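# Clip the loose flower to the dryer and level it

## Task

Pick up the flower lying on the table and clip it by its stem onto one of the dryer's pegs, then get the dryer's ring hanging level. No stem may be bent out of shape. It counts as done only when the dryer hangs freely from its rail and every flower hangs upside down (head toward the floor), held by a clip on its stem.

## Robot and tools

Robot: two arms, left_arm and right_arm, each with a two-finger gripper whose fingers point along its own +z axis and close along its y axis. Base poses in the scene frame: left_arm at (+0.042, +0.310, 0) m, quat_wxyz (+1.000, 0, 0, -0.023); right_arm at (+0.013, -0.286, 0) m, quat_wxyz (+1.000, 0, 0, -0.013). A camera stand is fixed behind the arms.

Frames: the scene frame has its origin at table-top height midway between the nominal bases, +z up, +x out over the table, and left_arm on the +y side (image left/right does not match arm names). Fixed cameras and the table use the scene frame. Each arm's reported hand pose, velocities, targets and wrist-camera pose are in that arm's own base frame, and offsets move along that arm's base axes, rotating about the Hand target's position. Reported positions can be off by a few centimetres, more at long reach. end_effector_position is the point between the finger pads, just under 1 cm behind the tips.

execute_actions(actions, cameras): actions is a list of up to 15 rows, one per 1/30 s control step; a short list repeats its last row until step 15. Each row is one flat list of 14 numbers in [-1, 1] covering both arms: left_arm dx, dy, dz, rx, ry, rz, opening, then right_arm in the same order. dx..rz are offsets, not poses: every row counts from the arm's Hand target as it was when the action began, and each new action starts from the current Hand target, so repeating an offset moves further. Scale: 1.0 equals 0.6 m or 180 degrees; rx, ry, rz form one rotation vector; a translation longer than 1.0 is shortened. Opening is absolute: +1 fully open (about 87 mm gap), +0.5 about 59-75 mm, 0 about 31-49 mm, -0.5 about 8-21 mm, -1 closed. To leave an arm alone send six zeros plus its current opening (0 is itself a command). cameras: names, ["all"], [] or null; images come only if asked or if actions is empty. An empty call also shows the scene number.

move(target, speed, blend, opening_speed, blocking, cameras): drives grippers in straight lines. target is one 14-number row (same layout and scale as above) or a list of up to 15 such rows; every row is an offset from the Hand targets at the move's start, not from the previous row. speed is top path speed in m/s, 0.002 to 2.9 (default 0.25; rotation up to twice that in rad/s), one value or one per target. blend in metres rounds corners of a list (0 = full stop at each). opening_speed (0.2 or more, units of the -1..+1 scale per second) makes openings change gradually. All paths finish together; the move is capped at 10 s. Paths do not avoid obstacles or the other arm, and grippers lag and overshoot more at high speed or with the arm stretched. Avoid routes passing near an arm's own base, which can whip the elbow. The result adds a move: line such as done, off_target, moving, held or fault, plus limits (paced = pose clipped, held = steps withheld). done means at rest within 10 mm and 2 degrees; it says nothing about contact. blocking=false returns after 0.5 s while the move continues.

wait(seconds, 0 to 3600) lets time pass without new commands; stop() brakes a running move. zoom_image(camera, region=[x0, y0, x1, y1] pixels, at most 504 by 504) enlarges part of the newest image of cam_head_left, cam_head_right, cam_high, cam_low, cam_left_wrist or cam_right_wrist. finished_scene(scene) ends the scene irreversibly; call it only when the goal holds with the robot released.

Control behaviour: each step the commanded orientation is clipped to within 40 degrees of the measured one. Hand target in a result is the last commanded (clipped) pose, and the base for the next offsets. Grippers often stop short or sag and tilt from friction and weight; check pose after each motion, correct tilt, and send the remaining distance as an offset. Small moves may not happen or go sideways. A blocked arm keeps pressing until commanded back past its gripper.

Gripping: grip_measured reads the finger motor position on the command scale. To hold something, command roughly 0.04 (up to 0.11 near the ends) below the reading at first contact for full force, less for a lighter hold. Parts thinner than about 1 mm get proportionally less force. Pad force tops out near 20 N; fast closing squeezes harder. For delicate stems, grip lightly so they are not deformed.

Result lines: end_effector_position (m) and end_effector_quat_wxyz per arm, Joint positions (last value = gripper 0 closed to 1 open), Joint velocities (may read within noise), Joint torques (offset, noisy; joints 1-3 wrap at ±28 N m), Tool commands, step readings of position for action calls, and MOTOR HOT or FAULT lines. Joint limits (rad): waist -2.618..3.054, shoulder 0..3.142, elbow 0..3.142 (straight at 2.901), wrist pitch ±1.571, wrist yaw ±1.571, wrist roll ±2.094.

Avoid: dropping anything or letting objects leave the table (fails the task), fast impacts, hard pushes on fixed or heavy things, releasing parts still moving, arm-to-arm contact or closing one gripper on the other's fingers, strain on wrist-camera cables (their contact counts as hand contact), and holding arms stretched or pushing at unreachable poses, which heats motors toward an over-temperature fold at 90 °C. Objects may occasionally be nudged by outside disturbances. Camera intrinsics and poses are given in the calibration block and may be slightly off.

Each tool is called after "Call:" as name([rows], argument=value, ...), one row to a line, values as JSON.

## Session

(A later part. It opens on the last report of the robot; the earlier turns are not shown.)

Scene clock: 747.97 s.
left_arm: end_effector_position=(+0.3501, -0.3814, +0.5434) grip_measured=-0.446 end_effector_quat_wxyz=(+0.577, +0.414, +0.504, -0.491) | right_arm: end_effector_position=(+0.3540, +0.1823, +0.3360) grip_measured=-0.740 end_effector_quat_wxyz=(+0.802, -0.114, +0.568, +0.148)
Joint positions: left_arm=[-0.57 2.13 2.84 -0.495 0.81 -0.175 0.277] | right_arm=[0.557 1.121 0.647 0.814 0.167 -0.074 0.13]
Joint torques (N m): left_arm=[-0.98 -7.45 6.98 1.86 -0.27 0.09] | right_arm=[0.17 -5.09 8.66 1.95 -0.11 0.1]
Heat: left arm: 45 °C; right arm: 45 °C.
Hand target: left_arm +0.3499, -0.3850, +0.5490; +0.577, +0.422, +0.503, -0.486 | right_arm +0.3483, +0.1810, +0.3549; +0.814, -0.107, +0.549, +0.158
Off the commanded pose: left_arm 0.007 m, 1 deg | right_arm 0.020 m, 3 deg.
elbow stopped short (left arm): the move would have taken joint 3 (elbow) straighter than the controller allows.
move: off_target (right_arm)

Call:
move([
  [0,0,0,0,0,0,-0.9,-0.0083,0.0,-0.0133,0,0,0,-0.95],
  [0,0,0,0,0,0,-0.9,0.0033,0.0,-0.0133,0,0,0,-0.95],
], speed=0.03)

Scene clock: 752.83 s.
left_arm: end_effector_position=(+0.3501, -0.3814, +0.5434) grip_measured=-0.446 end_effector_quat_wxyz=(+0.577, +0.414, +0.504, -0.491) | right_arm: end_effector_position=(+0.3490, +0.1813, +0.3368) grip_measured=-0.740 end_effector_quat_wxyz=(+0.806, -0.113, +0.562, +0.151)
Joint positions: left_arm=[-0.57 2.13 2.84 -0.495 0.81 -0.175 0.277] | right_arm=[0.561 1.104 0.626 0.833 0.167 -0.074 0.13]
Joint torques (N m): left_arm=[-0.98 -7.45 6.97 1.85 -0.27 0.09] | right_arm=[-0.5 -1.88 8.42 2.11 -0.15 0.11]
Heat: left arm: 45 °C; right arm: 45 °C.
Hand target: left_arm +0.3499, -0.3850, +0.5490; +0.577, +0.422, +0.503, -0.486 | right_arm +0.3502, +0.1810, +0.3470; +0.814, -0.107, +0.549, +0.158
Off the commanded pose: left_arm 0.007 m, 1 deg | right_arm 0.010 m, 2 deg.
elbow stopped short (left arm): the move would have taken joint 3 (elbow) straighter than the controller allows.
move: done

Call:
move(target=[0,0,0,0,0,0,-0.9,0.0033,0.0,0.0212,0,0,0,-0.95], speed=0.03, cameras=["cam_low","cam_left_wrist"])

Call:
zoom_image(camera="cam_low", region=[260, 130, 310, 180])

Call:
zoom_image(camera="cam_left_wrist", region=[400, 380, 540, 504])

Scene clock: 755.93 s.
left_arm: end_effector_position=(+0.3501, -0.3814, +0.5434) grip_measured=-0.446 end_effector_quat_wxyz=(+0.577, +0.414, +0.504, -0.491) | right_arm: end_effector_position=(+0.3513, +0.1810, +0.3448) grip_measured=-0.740 end_effector_quat_wxyz=(+0.806, -0.112, +0.562, +0.149)
Joint positions: left_arm=[-0.57 2.13 2.84 -0.495 0.81 -0.175 0.277] | right_arm=[0.558 1.104 0.66 0.799 0.167 -0.074 0.13]
Joint torques (N m): left_arm=[-0.98 -7.45 6.95 1.86 -0.27 0.09] | right_arm=[-0.62 -2.44 9.92 1.93 -0.19 0.13]
Heat: left arm: 45 °C; right arm: 45 °C.
Hand target: left_arm +0.3499, -0.3850, +0.5490; +0.577, +0.422, +0.503, -0.486 | right_arm +0.3522, +0.1810, +0.3597; +0.814, -0.107, +0.549, +0.158
Off the commanded pose: left_arm 0.007 m, 1 deg | right_arm 0.015 m, 2 deg.
elbow stopped short (left arm): the move would have taken joint 3 (elbow) straighter than the controller allows.
move: off_target (right_arm)
cam_left_wrist: T_world_to_cam=[[-0.9775, -0.20914, 0.02738, 0.24988], [-0.15732, 0.63644, -0.75512, 0.73249], [0.1405, -0.74243, -0.65502, 0.17224]] pos_world=[0.33529, -0.28605, 0.6591]

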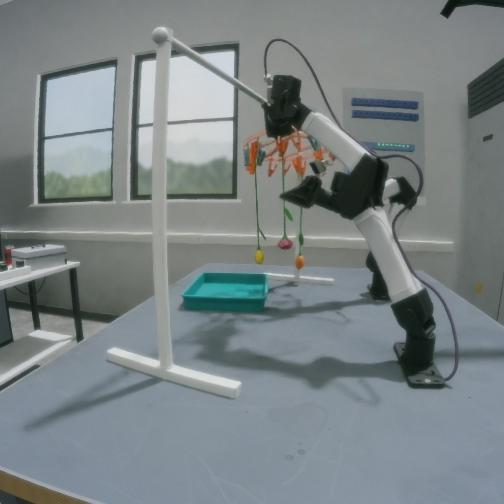

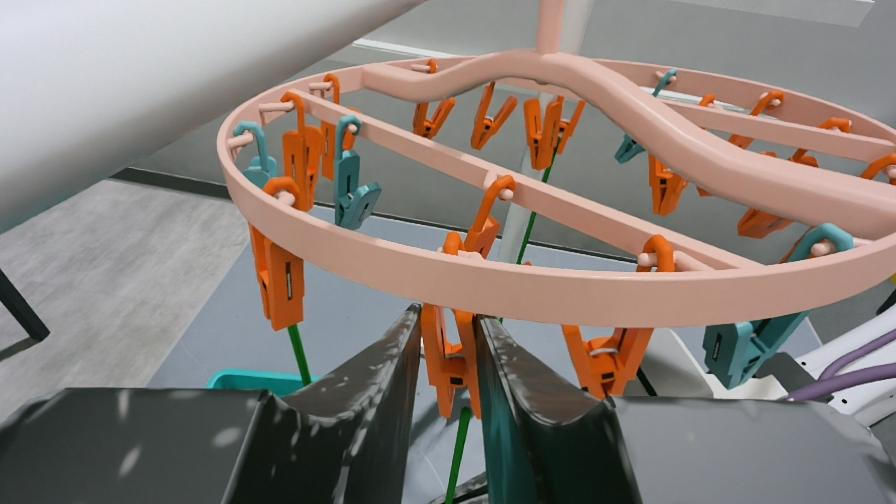

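Scaled by 10.080 from the camera's image (finer frame: 720x720).

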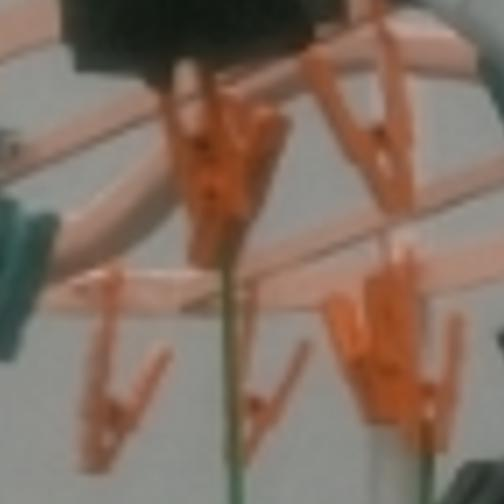

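Scaled by 3.600 from the camera's image (finer frame: 1280x720).

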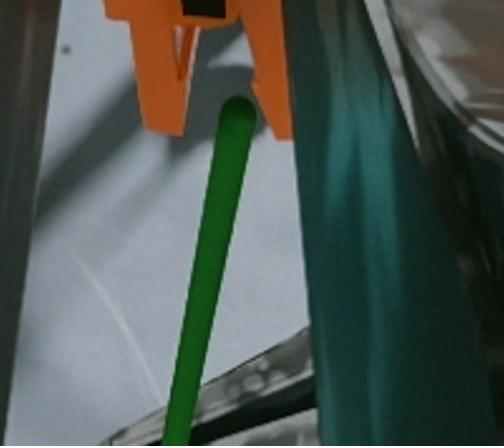

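Call:
move(target=[0,0,0,0,0,0,-0.1,0,0,0,0,0,0,-0.95], speed=0.03, opening_speed=0.6, cameras=["cam_left_wrist"])

Call:
zoom_image(camera="cam_left_wrist", region=[380, 280, 580, 504])

Scene clock: 761.20 s.
left_arm: end_effector_position=(+0.3507, -0.3813, +0.5435) grip_measured=-0.100 end_effector_quat_wxyz=(+0.578, +0.413, +0.505, -0.490) | right_arm: end_effector_position=(+0.3513, +0.1810, +0.3446) grip_measured=-0.740 end_effector_quat_wxyz=(+0.805, -0.112, +0.563, +0.149)
Joint positions: left_arm=[-0.57 2.13 2.84 -0.495 0.807 -0.175 0.45] | right_arm=[0.558 1.104 0.66 0.798 0.167 -0.074 0.13]
Joint torques (N m): left_arm=[-0.98 -7.46 6.95 1.87 -0.23 0.08] | right_arm=[-0.61 -2.45 9.88 1.92 -0.17 0.12]
Heat: left arm: 45 °C; right arm: 45 °C.
Hand target: left_arm +0.3499, -0.3850, +0.5490; +0.577, +0.422, +0.503, -0.486 | right_arm +0.3522, +0.1810, +0.3596; +0.814, -0.107, +0.549, +0.158
Off the commanded pose: left_arm 0.007 m, 1 deg | right_arm 0.015 m, 2 deg.
elbow stopped short (left arm): the move would have taken joint 3 (elbow) straighter than the controller allows.
move: done
cam_left_wrist: T_world_to_cam=[[-0.97678, -0.21243, 0.02794, 0.24863], [-0.15981, 0.63546, -0.75541, 0.73323], [0.14272, -0.74234, -0.65465, 0.17131]] pos_world=[0.33559, -0.28595, 0.65909]

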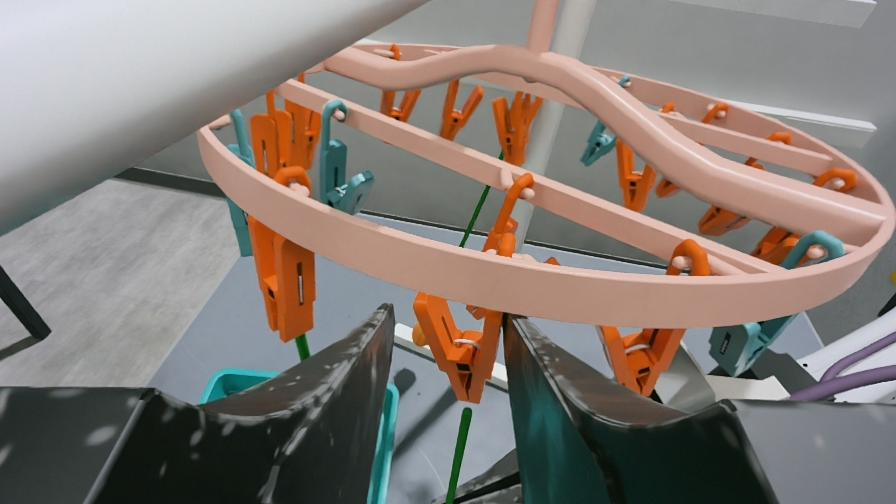

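Scaled by 2.250 from the camera's image (finer frame: 1280x720).

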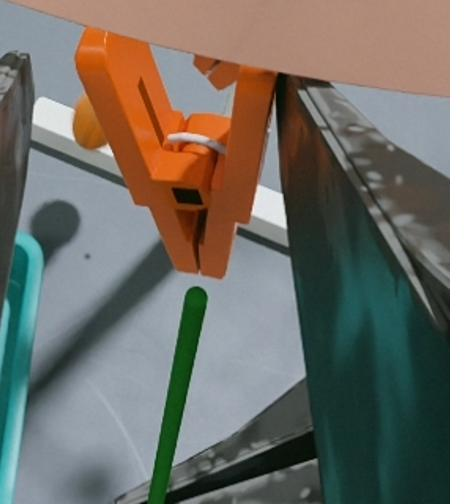

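Call:
move(target=[0,-0.0067,0.0117,-0.0547,-0.0096,0,0.1,0,0,-0.0367,0,0,0,-0.95], speed=0.05, cameras=["cam_left_wrist"])

Scene clock: 767.83 s.
left_arm: end_effector_position=(+0.3666, -0.3962, +0.5297) grip_measured=+0.100 end_effector_quat_wxyz=(+0.600, +0.382, +0.474, -0.519) | right_arm: end_effector_position=(+0.3516, +0.1812, +0.3344) grip_measured=-0.740 end_effector_quat_wxyz=(+0.809, -0.109, +0.557, +0.151)
Joint positions: left_arm=[-0.576 1.97 2.321 0.022 0.78 -0.304 0.55] | right_arm=[0.558 1.126 0.614 0.881 0.167 -0.074 0.13]
Joint torques (N m): left_arm=[-0.96 -12.81 5.46 1.89 -0.38 -0.04] | right_arm=[-0.55 -2.13 6.86 2.09 -0.18 0.15]
Heat: left arm: 45 °C; right arm: 46 °C.
Hand target: left_arm +0.3499, -0.3891, +0.5559; +0.619, +0.378, +0.451, -0.521 | right_arm +0.3522, +0.1810, +0.3376; +0.814, -0.107, +0.549, +0.158
Off the commanded pose: left_arm 0.032 m, 3 deg | right_arm 0.003 m, 1 deg.
move: off_target (left_arm)
cam_left_wrist: T_world_to_cam=[[-0.97849, -0.20064, 0.04794, 0.25603], [-0.15235, 0.54616, -0.82371, 0.73298], [0.13909, -0.81329, -0.56498, 0.07471]] pos_world=[0.3518, -0.28819, 0.6337]

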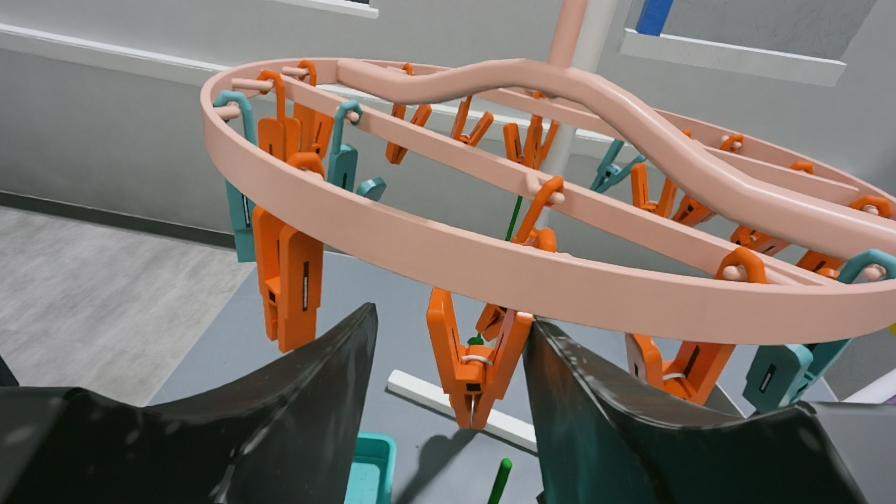

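Call:
move(target=[-0.025,0.005,0.02,0,0,0,0.1,0,0,0,0,0,0,-0.95], speed=0.05)

Scene clock: 770.20 s.
left_arm: end_effector_position=(+0.3526, -0.3955, +0.5402) grip_measured=+0.100 end_effector_quat_wxyz=(+0.600, +0.381, +0.471, -0.522) | right_arm: end_effector_position=(+0.3516, +0.1812, +0.3344) grip_measured=-0.740 end_effector_quat_wxyz=(+0.809, -0.109, +0.557, +0.151)
Joint positions: left_arm=[-0.594 1.94 2.321 -0.004 0.765 -0.304 0.55] | right_arm=[0.558 1.126 0.614 0.881 0.167 -0.074 0.13]
Joint torques (N m): left_arm=[-0.87 -12.25 7.17 1.61 -0.37 0.05] | right_arm=[-0.53 -2.1 6.91 2.08 -0.18 0.13]
Heat: left arm: 45 °C; right arm: 46 °C.
Hand target: left_arm +0.3349, -0.3861, +0.5679; +0.619, +0.378, +0.451, -0.520 | right_arm +0.3522, +0.1810, +0.3376; +0.814, -0.107, +0.549, +0.158
Off the commanded pose: left_arm 0.034 m, 3 deg | right_arm 0.003 m, 1 deg.
move: off_target (left_arm)

Call:
move(target=[0.003,0.015,0.02,0,0,0,0.1,0,0,0,0,0,0,-0.95], speed=0.05, cameras=["cam_left_wrist"])

Scene clock: 772.30 s.
left_arm: end_effector_position=(+0.3399, -0.3831, +0.5678) grip_measured=+0.100 end_effector_quat_wxyz=(+0.611, +0.380, +0.460, -0.520) | right_arm: end_effector_position=(+0.3516, +0.1812, +0.3344) grip_measured=-0.740 end_effector_quat_wxyz=(+0.809, -0.109, +0.557, +0.151)
Joint positions: left_arm=[-0.587 1.94 2.429 -0.079 0.765 -0.307 0.55] | right_arm=[0.558 1.126 0.614 0.881 0.167 -0.074 0.13]
Joint torques (N m): left_arm=[0.72 -8.06 8.17 1.6 -0.16 -0.05] | right_arm=[-0.59 -2.07 6.93 2.09 -0.17 0.13]
Heat: left arm: 45 °C; right arm: 46 °C.
Hand target: left_arm +0.3367, -0.3771, +0.5800; +0.619, +0.378, +0.451, -0.521 | right_arm +0.3522, +0.1810, +0.3376; +0.814, -0.107, +0.549, +0.158
Off the commanded pose: left_arm 0.014 m, 1 deg | right_arm 0.003 m, 1 deg.
move: off_target (left_arm)
cam_left_wrist: T_world_to_cam=[[-0.9789, -0.20221, 0.02941, 0.24076], [-0.13365, 0.52475, -0.8407, 0.74815], [0.15457, -0.82689, -0.5407, 0.0863]] pos_world=[0.32234, -0.27254, 0.66855]

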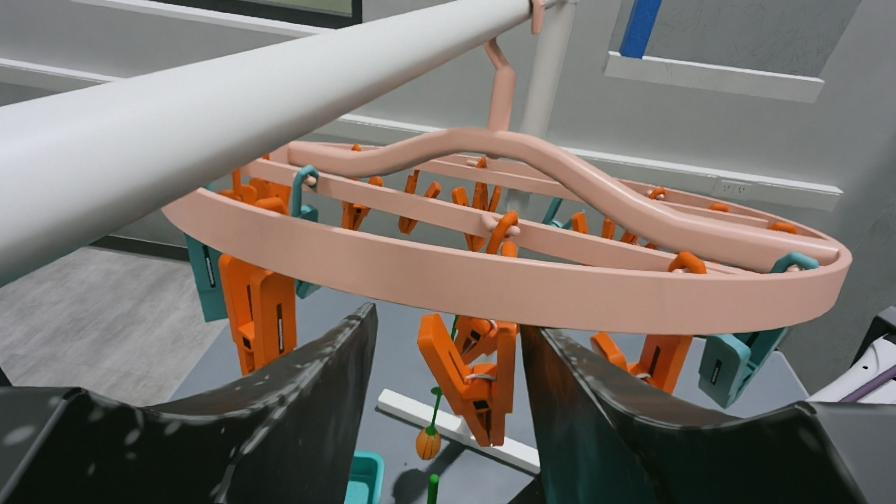

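Call:
move(target=[-0.0125,0,-0.008,0,0,0,0.1,0,0,0,0,0,0,-0.95], speed=0.05)

Scene clock: 775.47 s.
left_arm: end_effector_position=(+0.3454, -0.3867, +0.5509) grip_measured=+0.100 end_effector_quat_wxyz=(+0.600, +0.378, +0.475, -0.521) | right_arm: end_effector_position=(+0.3516, +0.1812, +0.3344) grip_measured=-0.740 end_effector_quat_wxyz=(+0.809, -0.109, +0.557, +0.151)
Joint positions: left_arm=[-0.587 1.923 2.354 -0.059 0.765 -0.307 0.55] | right_arm=[0.558 1.126 0.614 0.881 0.167 -0.074 0.13]
Joint torques (N m): left_arm=[-0.36 -12.18 5.15 1.93 -0.25 0.03] | right_arm=[-0.57 -2.09 6.95 2.09 -0.18 0.13]
Heat: left arm: 45 °C; right arm: 46 °C.
Hand target: left_arm +0.3292, -0.3771, +0.5751; +0.619, +0.378, +0.451, -0.521 | right_arm +0.3522, +0.1810, +0.3376; +0.814, -0.107, +0.549, +0.158
Off the commanded pose: left_arm 0.031 m, 4 deg | right_arm 0.003 m, 1 deg.
move: off_target (left_arm)

Call:
move(target=[0,0,0,0,0,0,-0.9,0,0,0,0,0,0,-0.95], speed=0.05, opening_speed=1.2, cameras=["cam_left_wrist","cam_low"])

Call:
zoom_image(camera="cam_left_wrist", region=[380, 300, 600, 504])

Call:
zoom_image(camera="cam_low", region=[260, 130, 310, 180])

Scene clock: 778.27 s.
left_arm: end_effector_position=(+0.3448, -0.3863, +0.5526) grip_measured=-0.376 end_effector_quat_wxyz=(+0.602, +0.379, +0.472, -0.521) | right_arm: end_effector_position=(+0.3516, +0.1812, +0.3344) grip_measured=-0.740 end_effector_quat_wxyz=(+0.809, -0.109, +0.557, +0.151)
Joint positions: left_arm=[-0.587 1.922 2.354 -0.053 0.765 -0.307 0.312] | right_arm=[0.558 1.126 0.614 0.881 0.167 -0.074 0.13]
Joint torques (N m): left_arm=[-0.39 -11.99 5.27 1.85 -0.25 0.03] | right_arm=[-0.54 -2.1 6.91 2.07 -0.19 0.13]
Heat: left arm: 46 °C; right arm: 46 °C.
Hand target: left_arm +0.3291, -0.3770, +0.5753; +0.619, +0.378, +0.450, -0.520 | right_arm +0.3522, +0.1810, +0.3376; +0.814, -0.107, +0.549, +0.158
Off the commanded pose: left_arm 0.029 m, 3 deg | right_arm 0.003 m, 1 deg.
move: done
cam_left_wrist: T_world_to_cam=[[-0.97787, -0.20288, 0.05113, 0.23275], [-0.15512, 0.53901, -0.82789, 0.74362], [0.1404, -0.8175, -0.55855, 0.093]] pos_world=[0.32989, -0.27758, 0.65568]
Images, in order (width x height): cam_low 504x504, cam_left_wrist 896x504.

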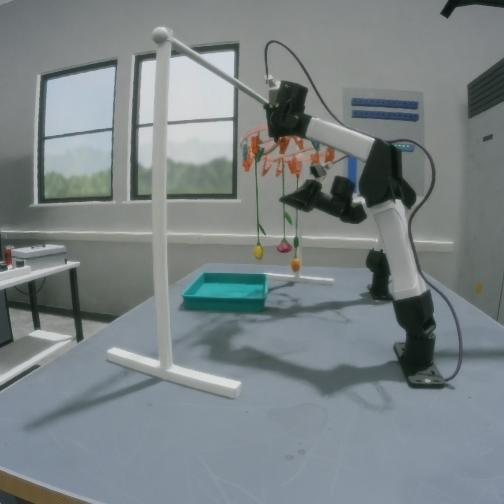

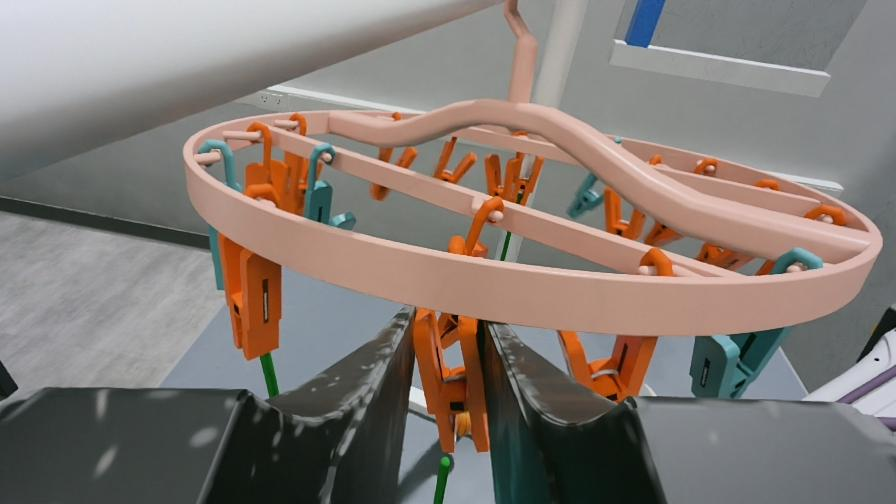

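Scaled by 2.291 from the camera's image (finer frame: 1280x720).

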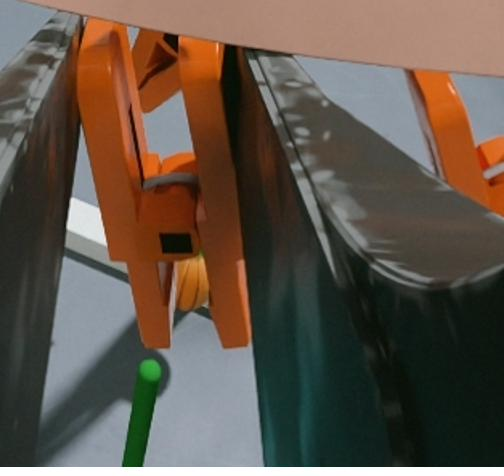

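Scaled by 10.080 from the camera's image (finer frame: 720x720).

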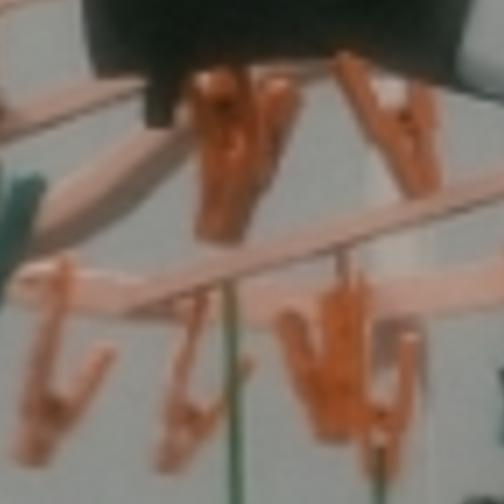

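Call:
wait(seconds=0.05, cameras=["cam_head_left"])

Call:
zoom_image(camera="cam_head_left", region=[235, 110, 315, 190])

Scene clock: 789.93 s.
left_arm: end_effector_position=(+0.3448, -0.3863, +0.5526) grip_measured=-0.376 end_effector_quat_wxyz=(+0.602, +0.379, +0.472, -0.521) | right_arm: end_effector_position=(+0.3516, +0.1812, +0.3344) grip_measured=-0.740 end_effector_quat_wxyz=(+0.809, -0.109, +0.557, +0.151)
Joint positions: left_arm=[-0.587 1.922 2.354 -0.053 0.765 -0.307 0.312] | right_arm=[0.558 1.126 0.614 0.881 0.167 -0.074 0.13]
Joint torques (N m): left_arm=[-0.39 -11.92 5.27 1.84 -0.25 0.03] | right_arm=[-0.57 -2.11 6.89 2.06 -0.18 0.13]
Heat: left arm: 47 °C; right arm: 45 °C.
Hand target: left_arm +0.3291, -0.3770, +0.5753; +0.619, +0.378, +0.451, -0.520 | right_arm +0.3522, +0.1810, +0.3376; +0.814, -0.107, +0.549, +0.158
Tool commands: left_gripper/opening=-0.9 right_gripper/opening=-0.95
Off the commanded pose: left_arm 0.029 m, 3 deg | right_arm 0.003 m, 1 deg.
wait: 0.07 s; at rest from the start

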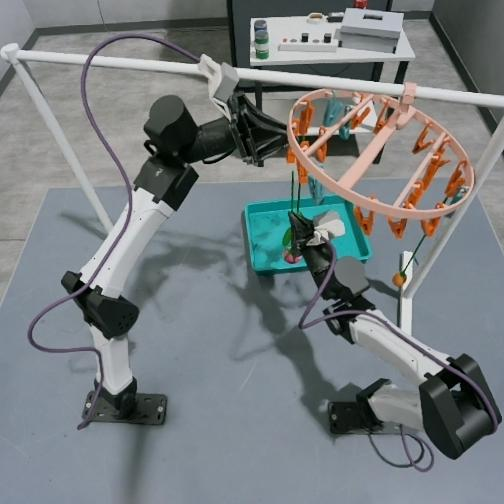

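Scaled by 6.300 from the camera's image (finer frame: 720x720).

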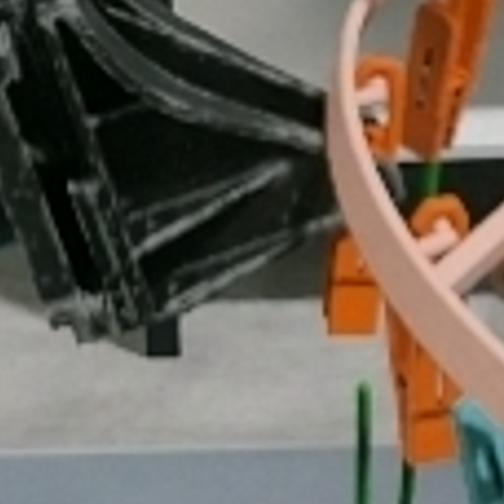

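Call:
move(target=[0,0,0,0,0,0,-0.9,-0.0127,0.0158,0.0473,0,0,0,-0.95], speed=0.04, cameras=["cam_left_wrist"])

Call:
zoom_image(camera="cam_left_wrist", region=[400, 400, 520, 504])

Scene clock: 800.93 s.
left_arm: end_effector_position=(+0.3448, -0.3863, +0.5526) grip_measured=-0.376 end_effector_quat_wxyz=(+0.602, +0.379, +0.472, -0.521) | right_arm: end_effector_position=(+0.3493, +0.1913, +0.3441) grip_measured=-0.740 end_effector_quat_wxyz=(+0.800, -0.114, +0.569, +0.153)
Joint positions: left_arm=[-0.587 1.922 2.354 -0.053 0.765 -0.307 0.312] | right_arm=[0.596 1.114 0.68 0.773 0.198 -0.078 0.13]
Joint torques (N m): left_arm=[-0.38 -11.92 5.26 1.84 -0.25 0.03] | right_arm=[0.72 -4.52 9.87 1.95 0.01 -0.08]
Heat: left arm: 48 °C; right arm: 45 °C.
Hand target: left_arm +0.3291, -0.3770, +0.5753; +0.619, +0.378, +0.451, -0.520 | right_arm +0.3446, +0.1905, +0.3662; +0.814, -0.107, +0.549, +0.158
Off the commanded pose: left_arm 0.029 m, 3 deg | right_arm 0.022 m, 3 deg.
move: off_target (right_arm)
cam_left_wrist: T_world_to_cam=[[-0.97787, -0.20288, 0.05113, 0.23275], [-0.15512, 0.53901, -0.82789, 0.74362], [0.1404, -0.8175, -0.55855, 0.093]] pos_world=[0.32989, -0.27758, 0.65568]

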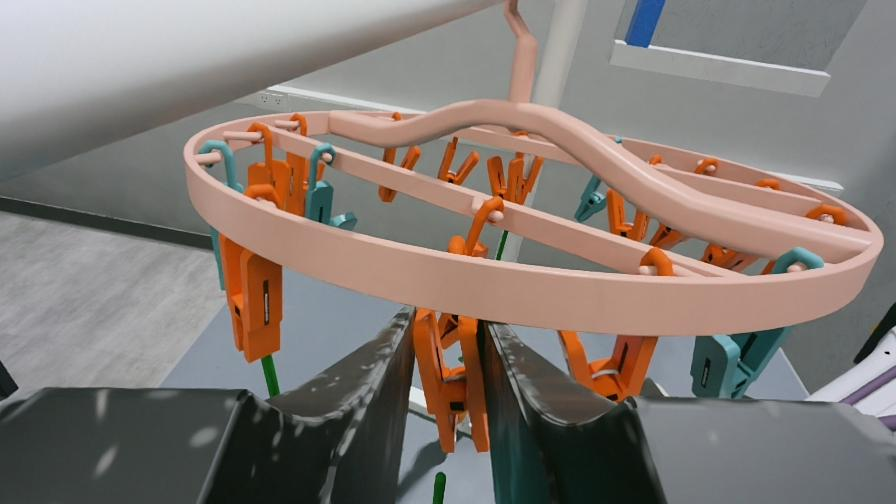

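Scaled by 4.200 from the camera's image (finer frame: 1280x720).

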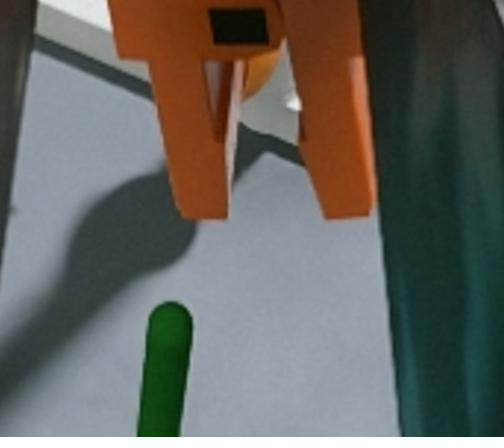

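Call:
move(target=[0,0,0,0,0,0,-0.9,-0.01,0.0,0.01,0,0,0,-0.95], speed=0.04)

Scene clock: 803.80 s.
left_arm: end_effector_position=(+0.3448, -0.3863, +0.5526) grip_measured=-0.376 end_effector_quat_wxyz=(+0.602, +0.379, +0.472, -0.521) | right_arm: end_effector_position=(+0.3431, +0.1914, +0.3507) grip_measured=-0.740 end_effector_quat_wxyz=(+0.800, -0.114, +0.569, +0.153)
Joint positions: left_arm=[-0.587 1.922 2.354 -0.053 0.765 -0.307 0.312] | right_arm=[0.612 1.087 0.69 0.738 0.213 -0.084 0.13]
Joint torques (N m): left_arm=[-0.38 -11.92 5.27 1.84 -0.25 0.03] | right_arm=[0.68 -4.19 9.92 1.95 -0.01 -0.08]
Heat: left arm: 49 °C; right arm: 45 °C.
Hand target: left_arm +0.3291, -0.3770, +0.5753; +0.619, +0.378, +0.451, -0.520 | right_arm +0.3385, +0.1905, +0.3722; +0.814, -0.107, +0.549, +0.158
Off the commanded pose: left_arm 0.029 m, 3 deg | right_arm 0.022 m, 3 deg.
move: off_target (right_arm)

Call:
move(target=[0,0,0,0,0,0,-0.9,-0.0033,-0.001,0.0108,0,0,0,-0.95], speed=0.04, cameras=["cam_left_wrist"])

Call:
zoom_image(camera="cam_left_wrist", region=[400, 400, 520, 504])

Scene clock: 806.20 s.
left_arm: end_effector_position=(+0.3448, -0.3863, +0.5526) grip_measured=-0.376 end_effector_quat_wxyz=(+0.602, +0.379, +0.472, -0.521) | right_arm: end_effector_position=(+0.3420, +0.1900, +0.3569) grip_measured=-0.740 end_effector_quat_wxyz=(+0.800, -0.114, +0.569, +0.151)
Joint positions: left_arm=[-0.587 1.922 2.354 -0.053 0.765 -0.307 0.312] | right_arm=[0.612 1.075 0.71 0.706 0.215 -0.086 0.13]
Joint torques (N m): left_arm=[-0.38 -11.92 5.27 1.84 -0.25 0.03] | right_arm=[0.96 -4.01 9.91 1.94 0.01 -0.06]
Heat: left arm: 49 °C; right arm: 46 °C.
Hand target: left_arm +0.3291, -0.3770, +0.5753; +0.619, +0.378, +0.451, -0.520 | right_arm +0.3366, +0.1899, +0.3786; +0.814, -0.107, +0.549, +0.158
Off the commanded pose: left_arm 0.029 m, 3 deg | right_arm 0.022 m, 3 deg.
move: off_target (right_arm)
cam_left_wrist: T_world_to_cam=[[-0.97787, -0.20288, 0.05113, 0.23275], [-0.15512, 0.53901, -0.82789, 0.74362], [0.1404, -0.8175, -0.55855, 0.093]] pos_world=[0.32989, -0.27758, 0.65568]

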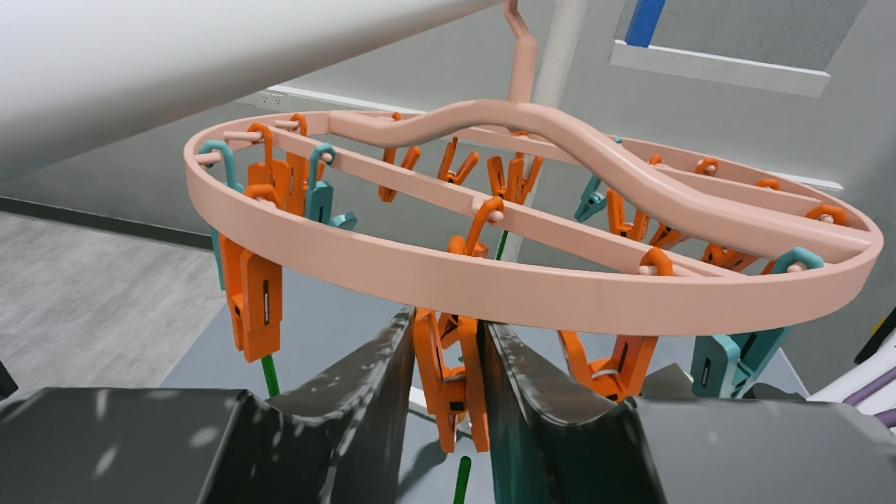

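Scaled by 4.200 from the camera's image (finer frame: 1280x720).

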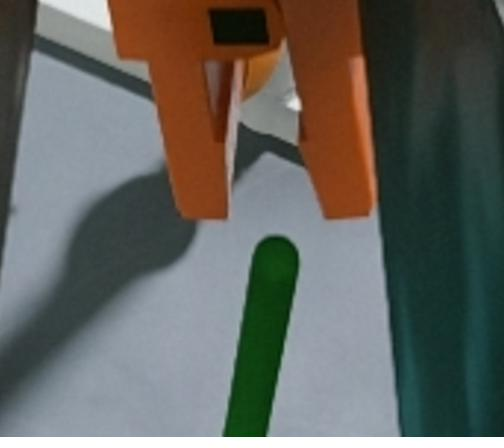

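Call:
move(target=[0,0,0,0,0,0,-0.9,-0.0025,0.0008,0.0192,0,0,0,-0.95], speed=0.03, cameras=["cam_left_wrist","cam_head_left"])

Call:
zoom_image(camera="cam_left_wrist", region=[400, 400, 520, 504])

Call:
zoom_image(camera="cam_head_left", region=[255, 125, 315, 185])

Scene clock: 809.10 s.
left_arm: end_effector_position=(+0.3448, -0.3863, +0.5526) grip_measured=-0.376 end_effector_quat_wxyz=(+0.602, +0.379, +0.472, -0.521) | right_arm: end_effector_position=(+0.3406, +0.1918, +0.3677) grip_measured=-0.740 end_effector_quat_wxyz=(+0.800, -0.115, +0.570, +0.152)
Joint positions: left_arm=[-0.587 1.922 2.354 -0.053 0.765 -0.307 0.312] | right_arm=[0.621 1.068 0.751 0.656 0.221 -0.088 0.13]
Joint torques (N m): left_arm=[-0.39 -11.92 5.27 1.84 -0.25 0.03] | right_arm=[0.81 -4.08 9.99 1.95 -0.01 -0.09]
Heat: left arm: 49 °C; right arm: 46 °C.
Hand target: left_arm +0.3291, -0.3770, +0.5753; +0.619, +0.378, +0.451, -0.520 | right_arm +0.3351, +0.1904, +0.3899; +0.814, -0.107, +0.549, +0.158
Off the commanded pose: left_arm 0.029 m, 3 deg | right_arm 0.023 m, 3 deg.
move: off_target (right_arm)
cam_left_wrist: T_world_to_cam=[[-0.97787, -0.20288, 0.05113, 0.23275], [-0.15512, 0.53901, -0.82789, 0.74362], [0.1404, -0.8175, -0.55855, 0.093]] pos_world=[0.32989, -0.27758, 0.65568]
Images, in order (width x height): cam_head_left 504x504, cam_left_wrist 896x504.

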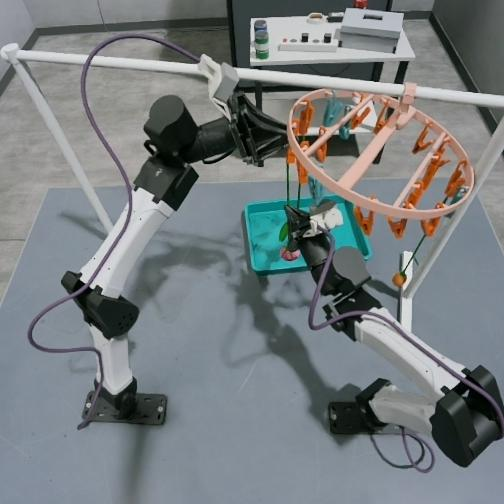

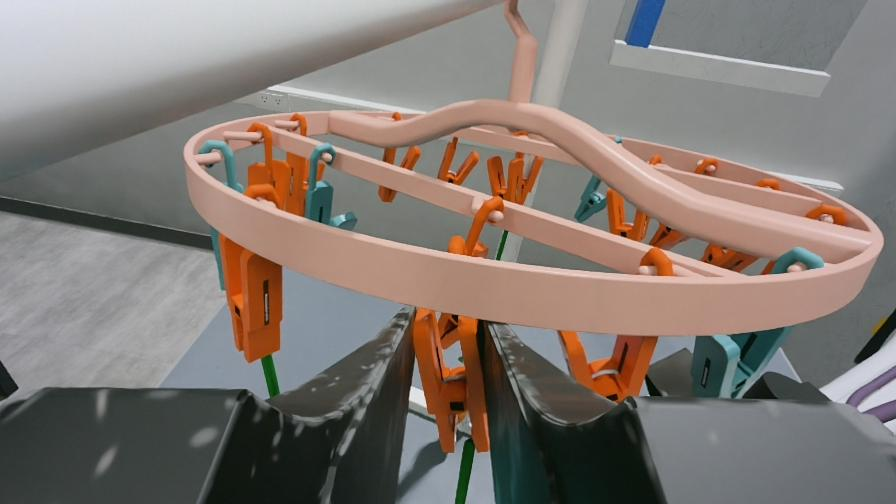

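Scaled by 4.200 from the camera's image (finer frame: 1280x720).

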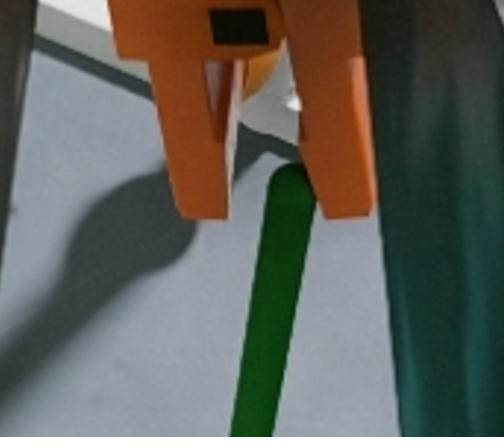

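Scaled by 8.400 from the camera's image (finer frame: 720x720).

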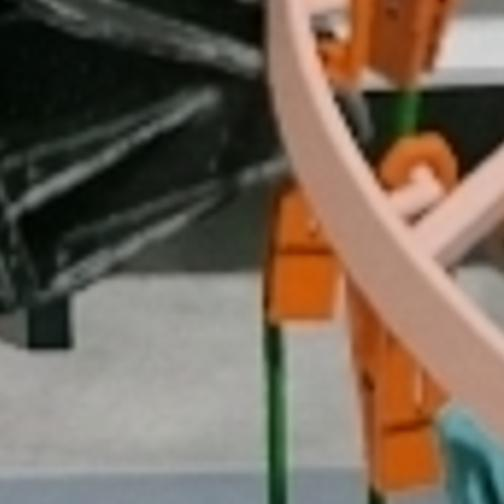

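Call:
move(target=[0,0,0,0,0,0,-0.9,0.0042,-0.0083,0,0,0,0,-0.95], speed=0.03, cameras=["cam_left_wrist","cam_head_left"])

Call:
zoom_image(camera="cam_left_wrist", region=[400, 400, 520, 504])

Call:
zoom_image(camera="cam_head_left", region=[270, 135, 310, 175])

Scene clock: 815.57 s.
left_arm: end_effector_position=(+0.3448, -0.3863, +0.5526) grip_measured=-0.376 end_effector_quat_wxyz=(+0.602, +0.379, +0.472, -0.521) | right_arm: end_effector_position=(+0.3423, +0.1892, +0.3667) grip_measured=-0.740 end_effector_quat_wxyz=(+0.799, -0.113, +0.572, +0.149)
Joint positions: left_arm=[-0.587 1.922 2.354 -0.053 0.765 -0.307 0.312] | right_arm=[0.612 1.068 0.751 0.652 0.22 -0.088 0.13]
Joint torques (N m): left_arm=[-0.38 -11.92 5.27 1.84 -0.25 0.03] | right_arm=[-0.62 -4.52 9.83 1.94 -0.21 0.05]
Heat: left arm: 50 °C; right arm: 45 °C.
Hand target: left_arm +0.3291, -0.3770, +0.5753; +0.619, +0.378, +0.451, -0.520 | right_arm +0.3377, +0.1853, +0.3900; +0.814, -0.107, +0.549, +0.158
Off the commanded pose: left_arm 0.029 m, 3 deg | right_arm 0.024 m, 3 deg.
move: off_target (right_arm)
cam_left_wrist: T_world_to_cam=[[-0.97787, -0.20288, 0.05113, 0.23275], [-0.15512, 0.53901, -0.82789, 0.74362], [0.1404, -0.8175, -0.55855, 0.093]] pos_world=[0.32989, -0.27758, 0.65568]
Images, in order (width x height): cam_head_left 504x504, cam_left_wrist 896x504.

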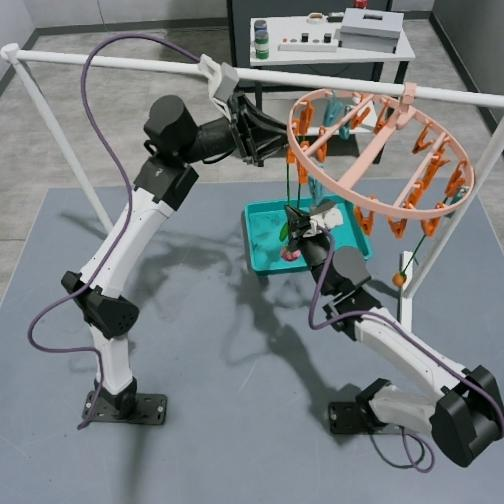

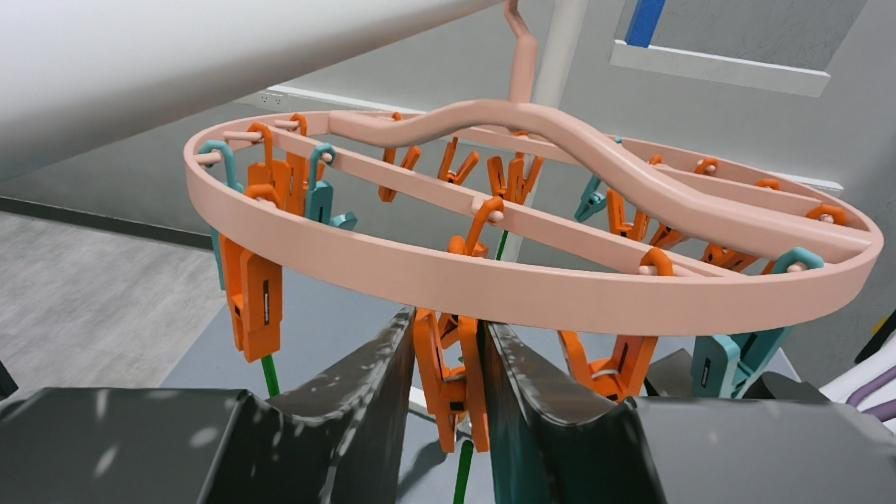

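Scaled by 4.200 from the camera's image (finer frame: 1280x720).

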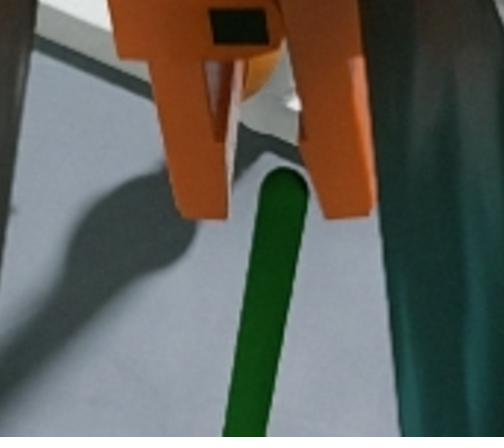

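Scaled by 12.600 from the camera's image (finer frame: 720x720).

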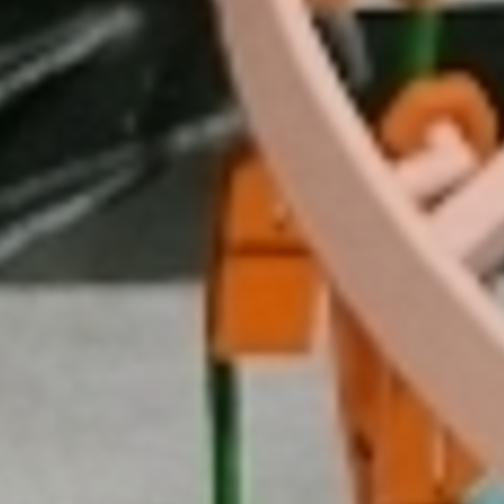

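Call:
move(target=[0,0,0,0,0,0,-0.9,0.0033,-0.0067,0,0,0,0,-0.95], speed=0.03, cameras=["cam_left_wrist"])

Call:
zoom_image(camera="cam_left_wrist", region=[400, 400, 520, 504])

Scene clock: 818.60 s.
left_arm: end_effector_position=(+0.3448, -0.3863, +0.5526) grip_measured=-0.376 end_effector_quat_wxyz=(+0.602, +0.379, +0.472, -0.521) | right_arm: end_effector_position=(+0.3439, +0.1840, +0.3683) grip_measured=-0.740 end_effector_quat_wxyz=(+0.801, -0.114, +0.570, +0.146)
Joint positions: left_arm=[-0.587 1.922 2.354 -0.053 0.765 -0.307 0.312] | right_arm=[0.59 1.062 0.751 0.648 0.2 -0.087 0.13]
Joint torques (N m): left_arm=[-0.38 -11.93 5.29 1.84 -0.25 0.03] | right_arm=[-0.54 -4.16 9.74 1.94 -0.19 0.13]
Heat: left arm: 50 °C; right arm: 45 °C.
Hand target: left_arm +0.3291, -0.3770, +0.5753; +0.619, +0.378, +0.451, -0.520 | right_arm +0.3396, +0.1814, +0.3900; +0.814, -0.107, +0.549, +0.158
Off the commanded pose: left_arm 0.029 m, 3 deg | right_arm 0.022 m, 3 deg.
move: off_target (right_arm)
cam_left_wrist: T_world_to_cam=[[-0.97787, -0.20288, 0.05113, 0.23275], [-0.15512, 0.53901, -0.82789, 0.74362], [0.1404, -0.8175, -0.55855, 0.093]] pos_world=[0.32989, -0.27758, 0.65568]

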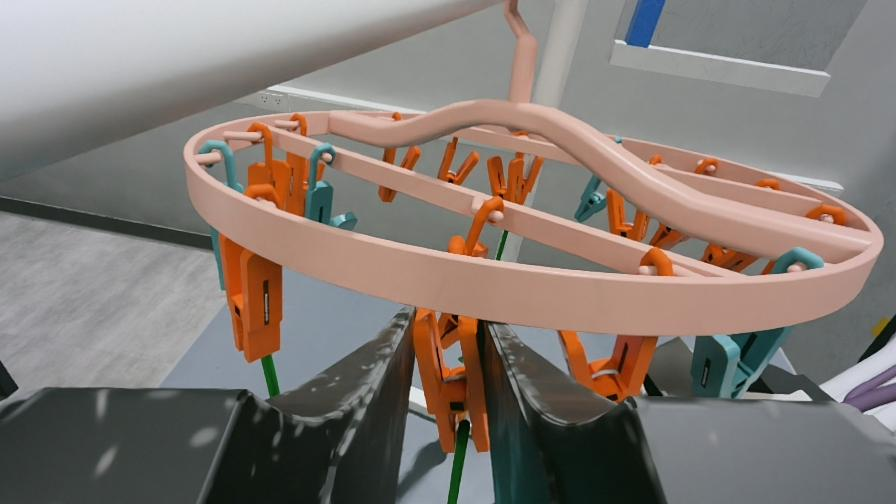

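Scaled by 4.200 from the camera's image (finer frame: 1280x720).

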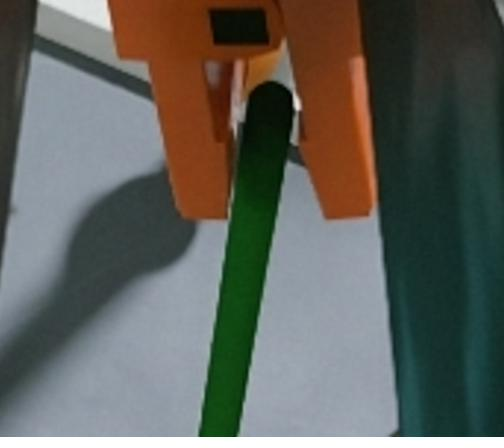

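Call:
move(target=[0,0,0,0,0,0,-0.1,0,0,0,0,0,0,-0.95], speed=0.03, opening_speed=0.6, cameras=["cam_left_wrist"])

Call:
zoom_image(camera="cam_left_wrist", region=[390, 360, 550, 504])

Scene clock: 822.00 s.
left_arm: end_effector_position=(+0.3449, -0.3863, +0.5527) grip_measured=-0.100 end_effector_quat_wxyz=(+0.602, +0.378, +0.472, -0.521) | right_arm: end_effector_position=(+0.3438, +0.1842, +0.3681) grip_measured=-0.740 end_effector_quat_wxyz=(+0.800, -0.115, +0.570, +0.146)
Joint positions: left_arm=[-0.587 1.922 2.354 -0.053 0.764 -0.307 0.45] | right_arm=[0.59 1.061 0.751 0.647 0.199 -0.087 0.13]
Joint torques (N m): left_arm=[-0.38 -11.92 5.27 1.83 -0.24 0.03] | right_arm=[-0.54 -4.04 9.77 1.97 -0.21 0.11]
Heat: left arm: 51 °C; right arm: 45 °C.
Hand target: left_arm +0.3291, -0.3770, +0.5753; +0.619, +0.378, +0.451, -0.520 | right_arm +0.3396, +0.1814, +0.3900; +0.814, -0.107, +0.549, +0.158
Off the commanded pose: left_arm 0.029 m, 3 deg | right_arm 0.022 m, 3 deg.
move: done
cam_left_wrist: T_world_to_cam=[[-0.97774, -0.20354, 0.05101, 0.23261], [-0.15531, 0.53851, -0.82818, 0.74376], [0.14109, -0.81767, -0.55813, 0.09258]] pos_world=[0.32989, -0.27747, 0.65578]

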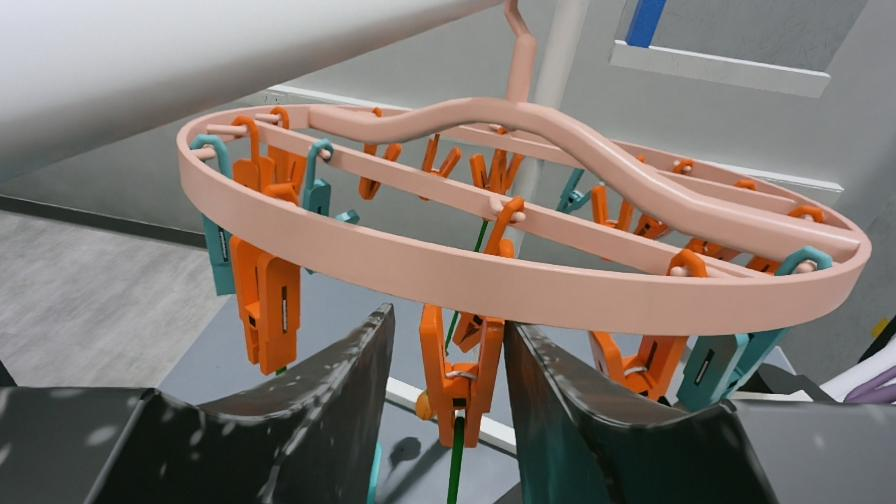

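Scaled by 3.150 from the camera's image (finer frame: 1280x720).

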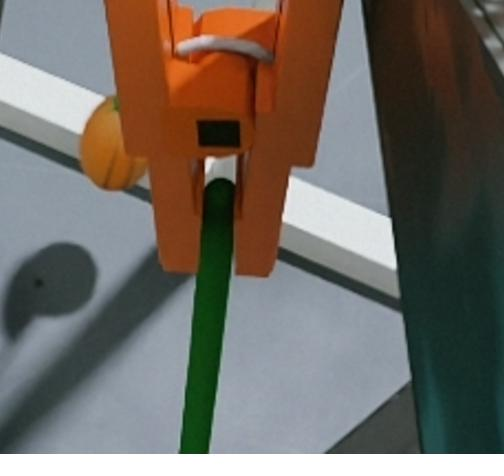

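Call:
move([
  [0,0,0,0,0,0,-0.1,0,0,-0.02,0,0,0,-0.95],
  [0,0,0,0,0,0,0.1,0,0,-0.02,0,0,0,-0.3],
  [0,0,0,0,0,0,0.1,0,0,-0.02,0,0,0,0.1],
  [0,0,0,0,0,0,0.1,-0.138,-0.057,-0.07,0,0,0,0.1],
], speed=[0.03,0.03,0.03,0.06], opening_speed=0.8, cameras=["cam_left_wrist"])

Scene clock: 829.63 s.
left_arm: end_effector_position=(+0.3449, -0.3863, +0.5527) grip_measured=+0.100 end_effector_quat_wxyz=(+0.602, +0.378, +0.472, -0.521) | right_arm: end_effector_position=(+0.2582, +0.1470, +0.3483) grip_measured=+0.100 end_effector_quat_wxyz=(+0.813, -0.107, +0.550, +0.158)
Joint positions: left_arm=[-0.587 1.922 2.354 -0.053 0.764 -0.307 0.55] | right_arm=[0.713 0.611 0.482 0.529 0.305 -0.126 0.55]
Joint torques (N m): left_arm=[-0.39 -11.92 5.3 1.84 -0.24 0.03] | right_arm=[0.76 0.42 6.67 1.77 -0.04 -0.07]
Heat: left arm: 51 °C; right arm: 46 °C.
Hand target: left_arm +0.3291, -0.3770, +0.5753; +0.619, +0.378, +0.451, -0.520 | right_arm +0.2568, +0.1471, +0.3481; +0.814, -0.107, +0.549, +0.158
Off the commanded pose: left_arm 0.029 m, 3 deg | right_arm 0.001 m, 0 deg.
move: done; target 2's new opening was sent with left_arm's hand 0.029 m and 3 deg from that target
cam_left_wrist: T_world_to_cam=[[-0.97774, -0.20354, 0.05101, 0.23261], [-0.15531, 0.53851, -0.82818, 0.74376], [0.14109, -0.81767, -0.55813, 0.09258]] pos_world=[0.32989, -0.27747, 0.65578]

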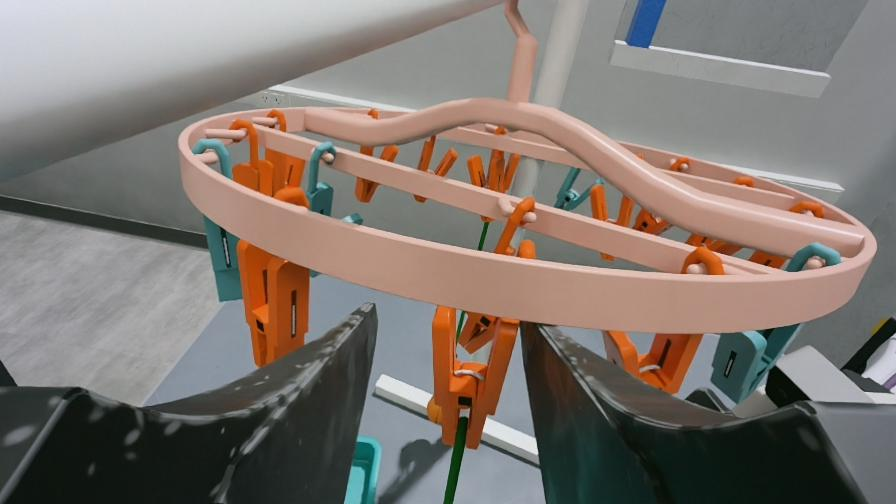

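Call:
move([
  [-0.0087,0.0492,-0.0133,0,0,0,0.1,0,0,0,0,0,0,0.1],
  [-0.029,0.164,-0.0133,0,0,0,0.1,0,0,0,0,0,0,0.1],
], speed=[0.05,0.07], blend=[0.01,0], cameras=["cam_left_wrist","cam_high"])

Scene clock: 834.37 s.
left_arm: end_effector_position=(+0.3255, -0.2853, +0.5563) grip_measured=+0.100 end_effector_quat_wxyz=(+0.611, +0.371, +0.466, -0.521) | right_arm: end_effector_position=(+0.2582, +0.1469, +0.3482) grip_measured=+0.100 end_effector_quat_wxyz=(+0.813, -0.107, +0.551, +0.158)
Joint positions: left_arm=[-0.355 1.617 1.921 0.223 0.956 -0.479 0.55] | right_arm=[0.713 0.611 0.482 0.528 0.305 -0.126 0.55]
Joint torques (N m): left_arm=[0.59 -8.65 5 1.62 -0.1 -0.04] | right_arm=[0.65 0.44 6.64 1.81 -0.03 -0.06]
Heat: left arm: 52 °C; right arm: 46 °C.
Hand target: left_arm +0.3118, -0.2787, +0.5672; +0.619, +0.378, +0.451, -0.521 | right_arm +0.2568, +0.1471, +0.3482; +0.814, -0.107, +0.549, +0.158
Off the commanded pose: left_arm 0.019 m, 2 deg | right_arm 0.001 m, 0 deg.
move: off_target (left_arm)
cam_left_wrist: T_world_to_cam=[[-0.97576, -0.21331, 0.04886, 0.2318], [-0.15529, 0.51766, -0.84137, 0.6907], [0.15418, -0.82857, -0.53824, 0.16147]] pos_world=[0.30854, -0.17432, 0.65672]
Images, in order (width x height): cam_high 504x504, cam_left_wrist 896x504.

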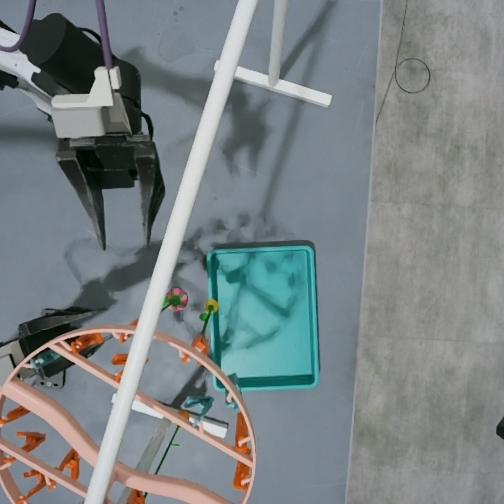

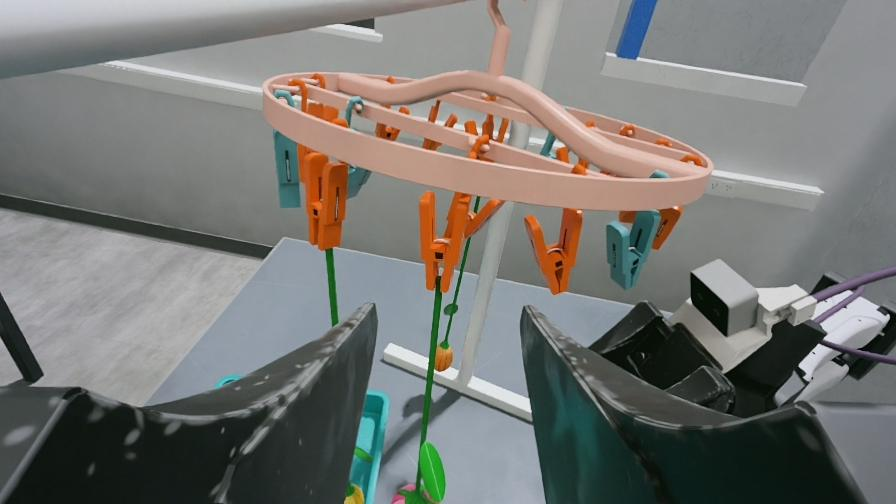

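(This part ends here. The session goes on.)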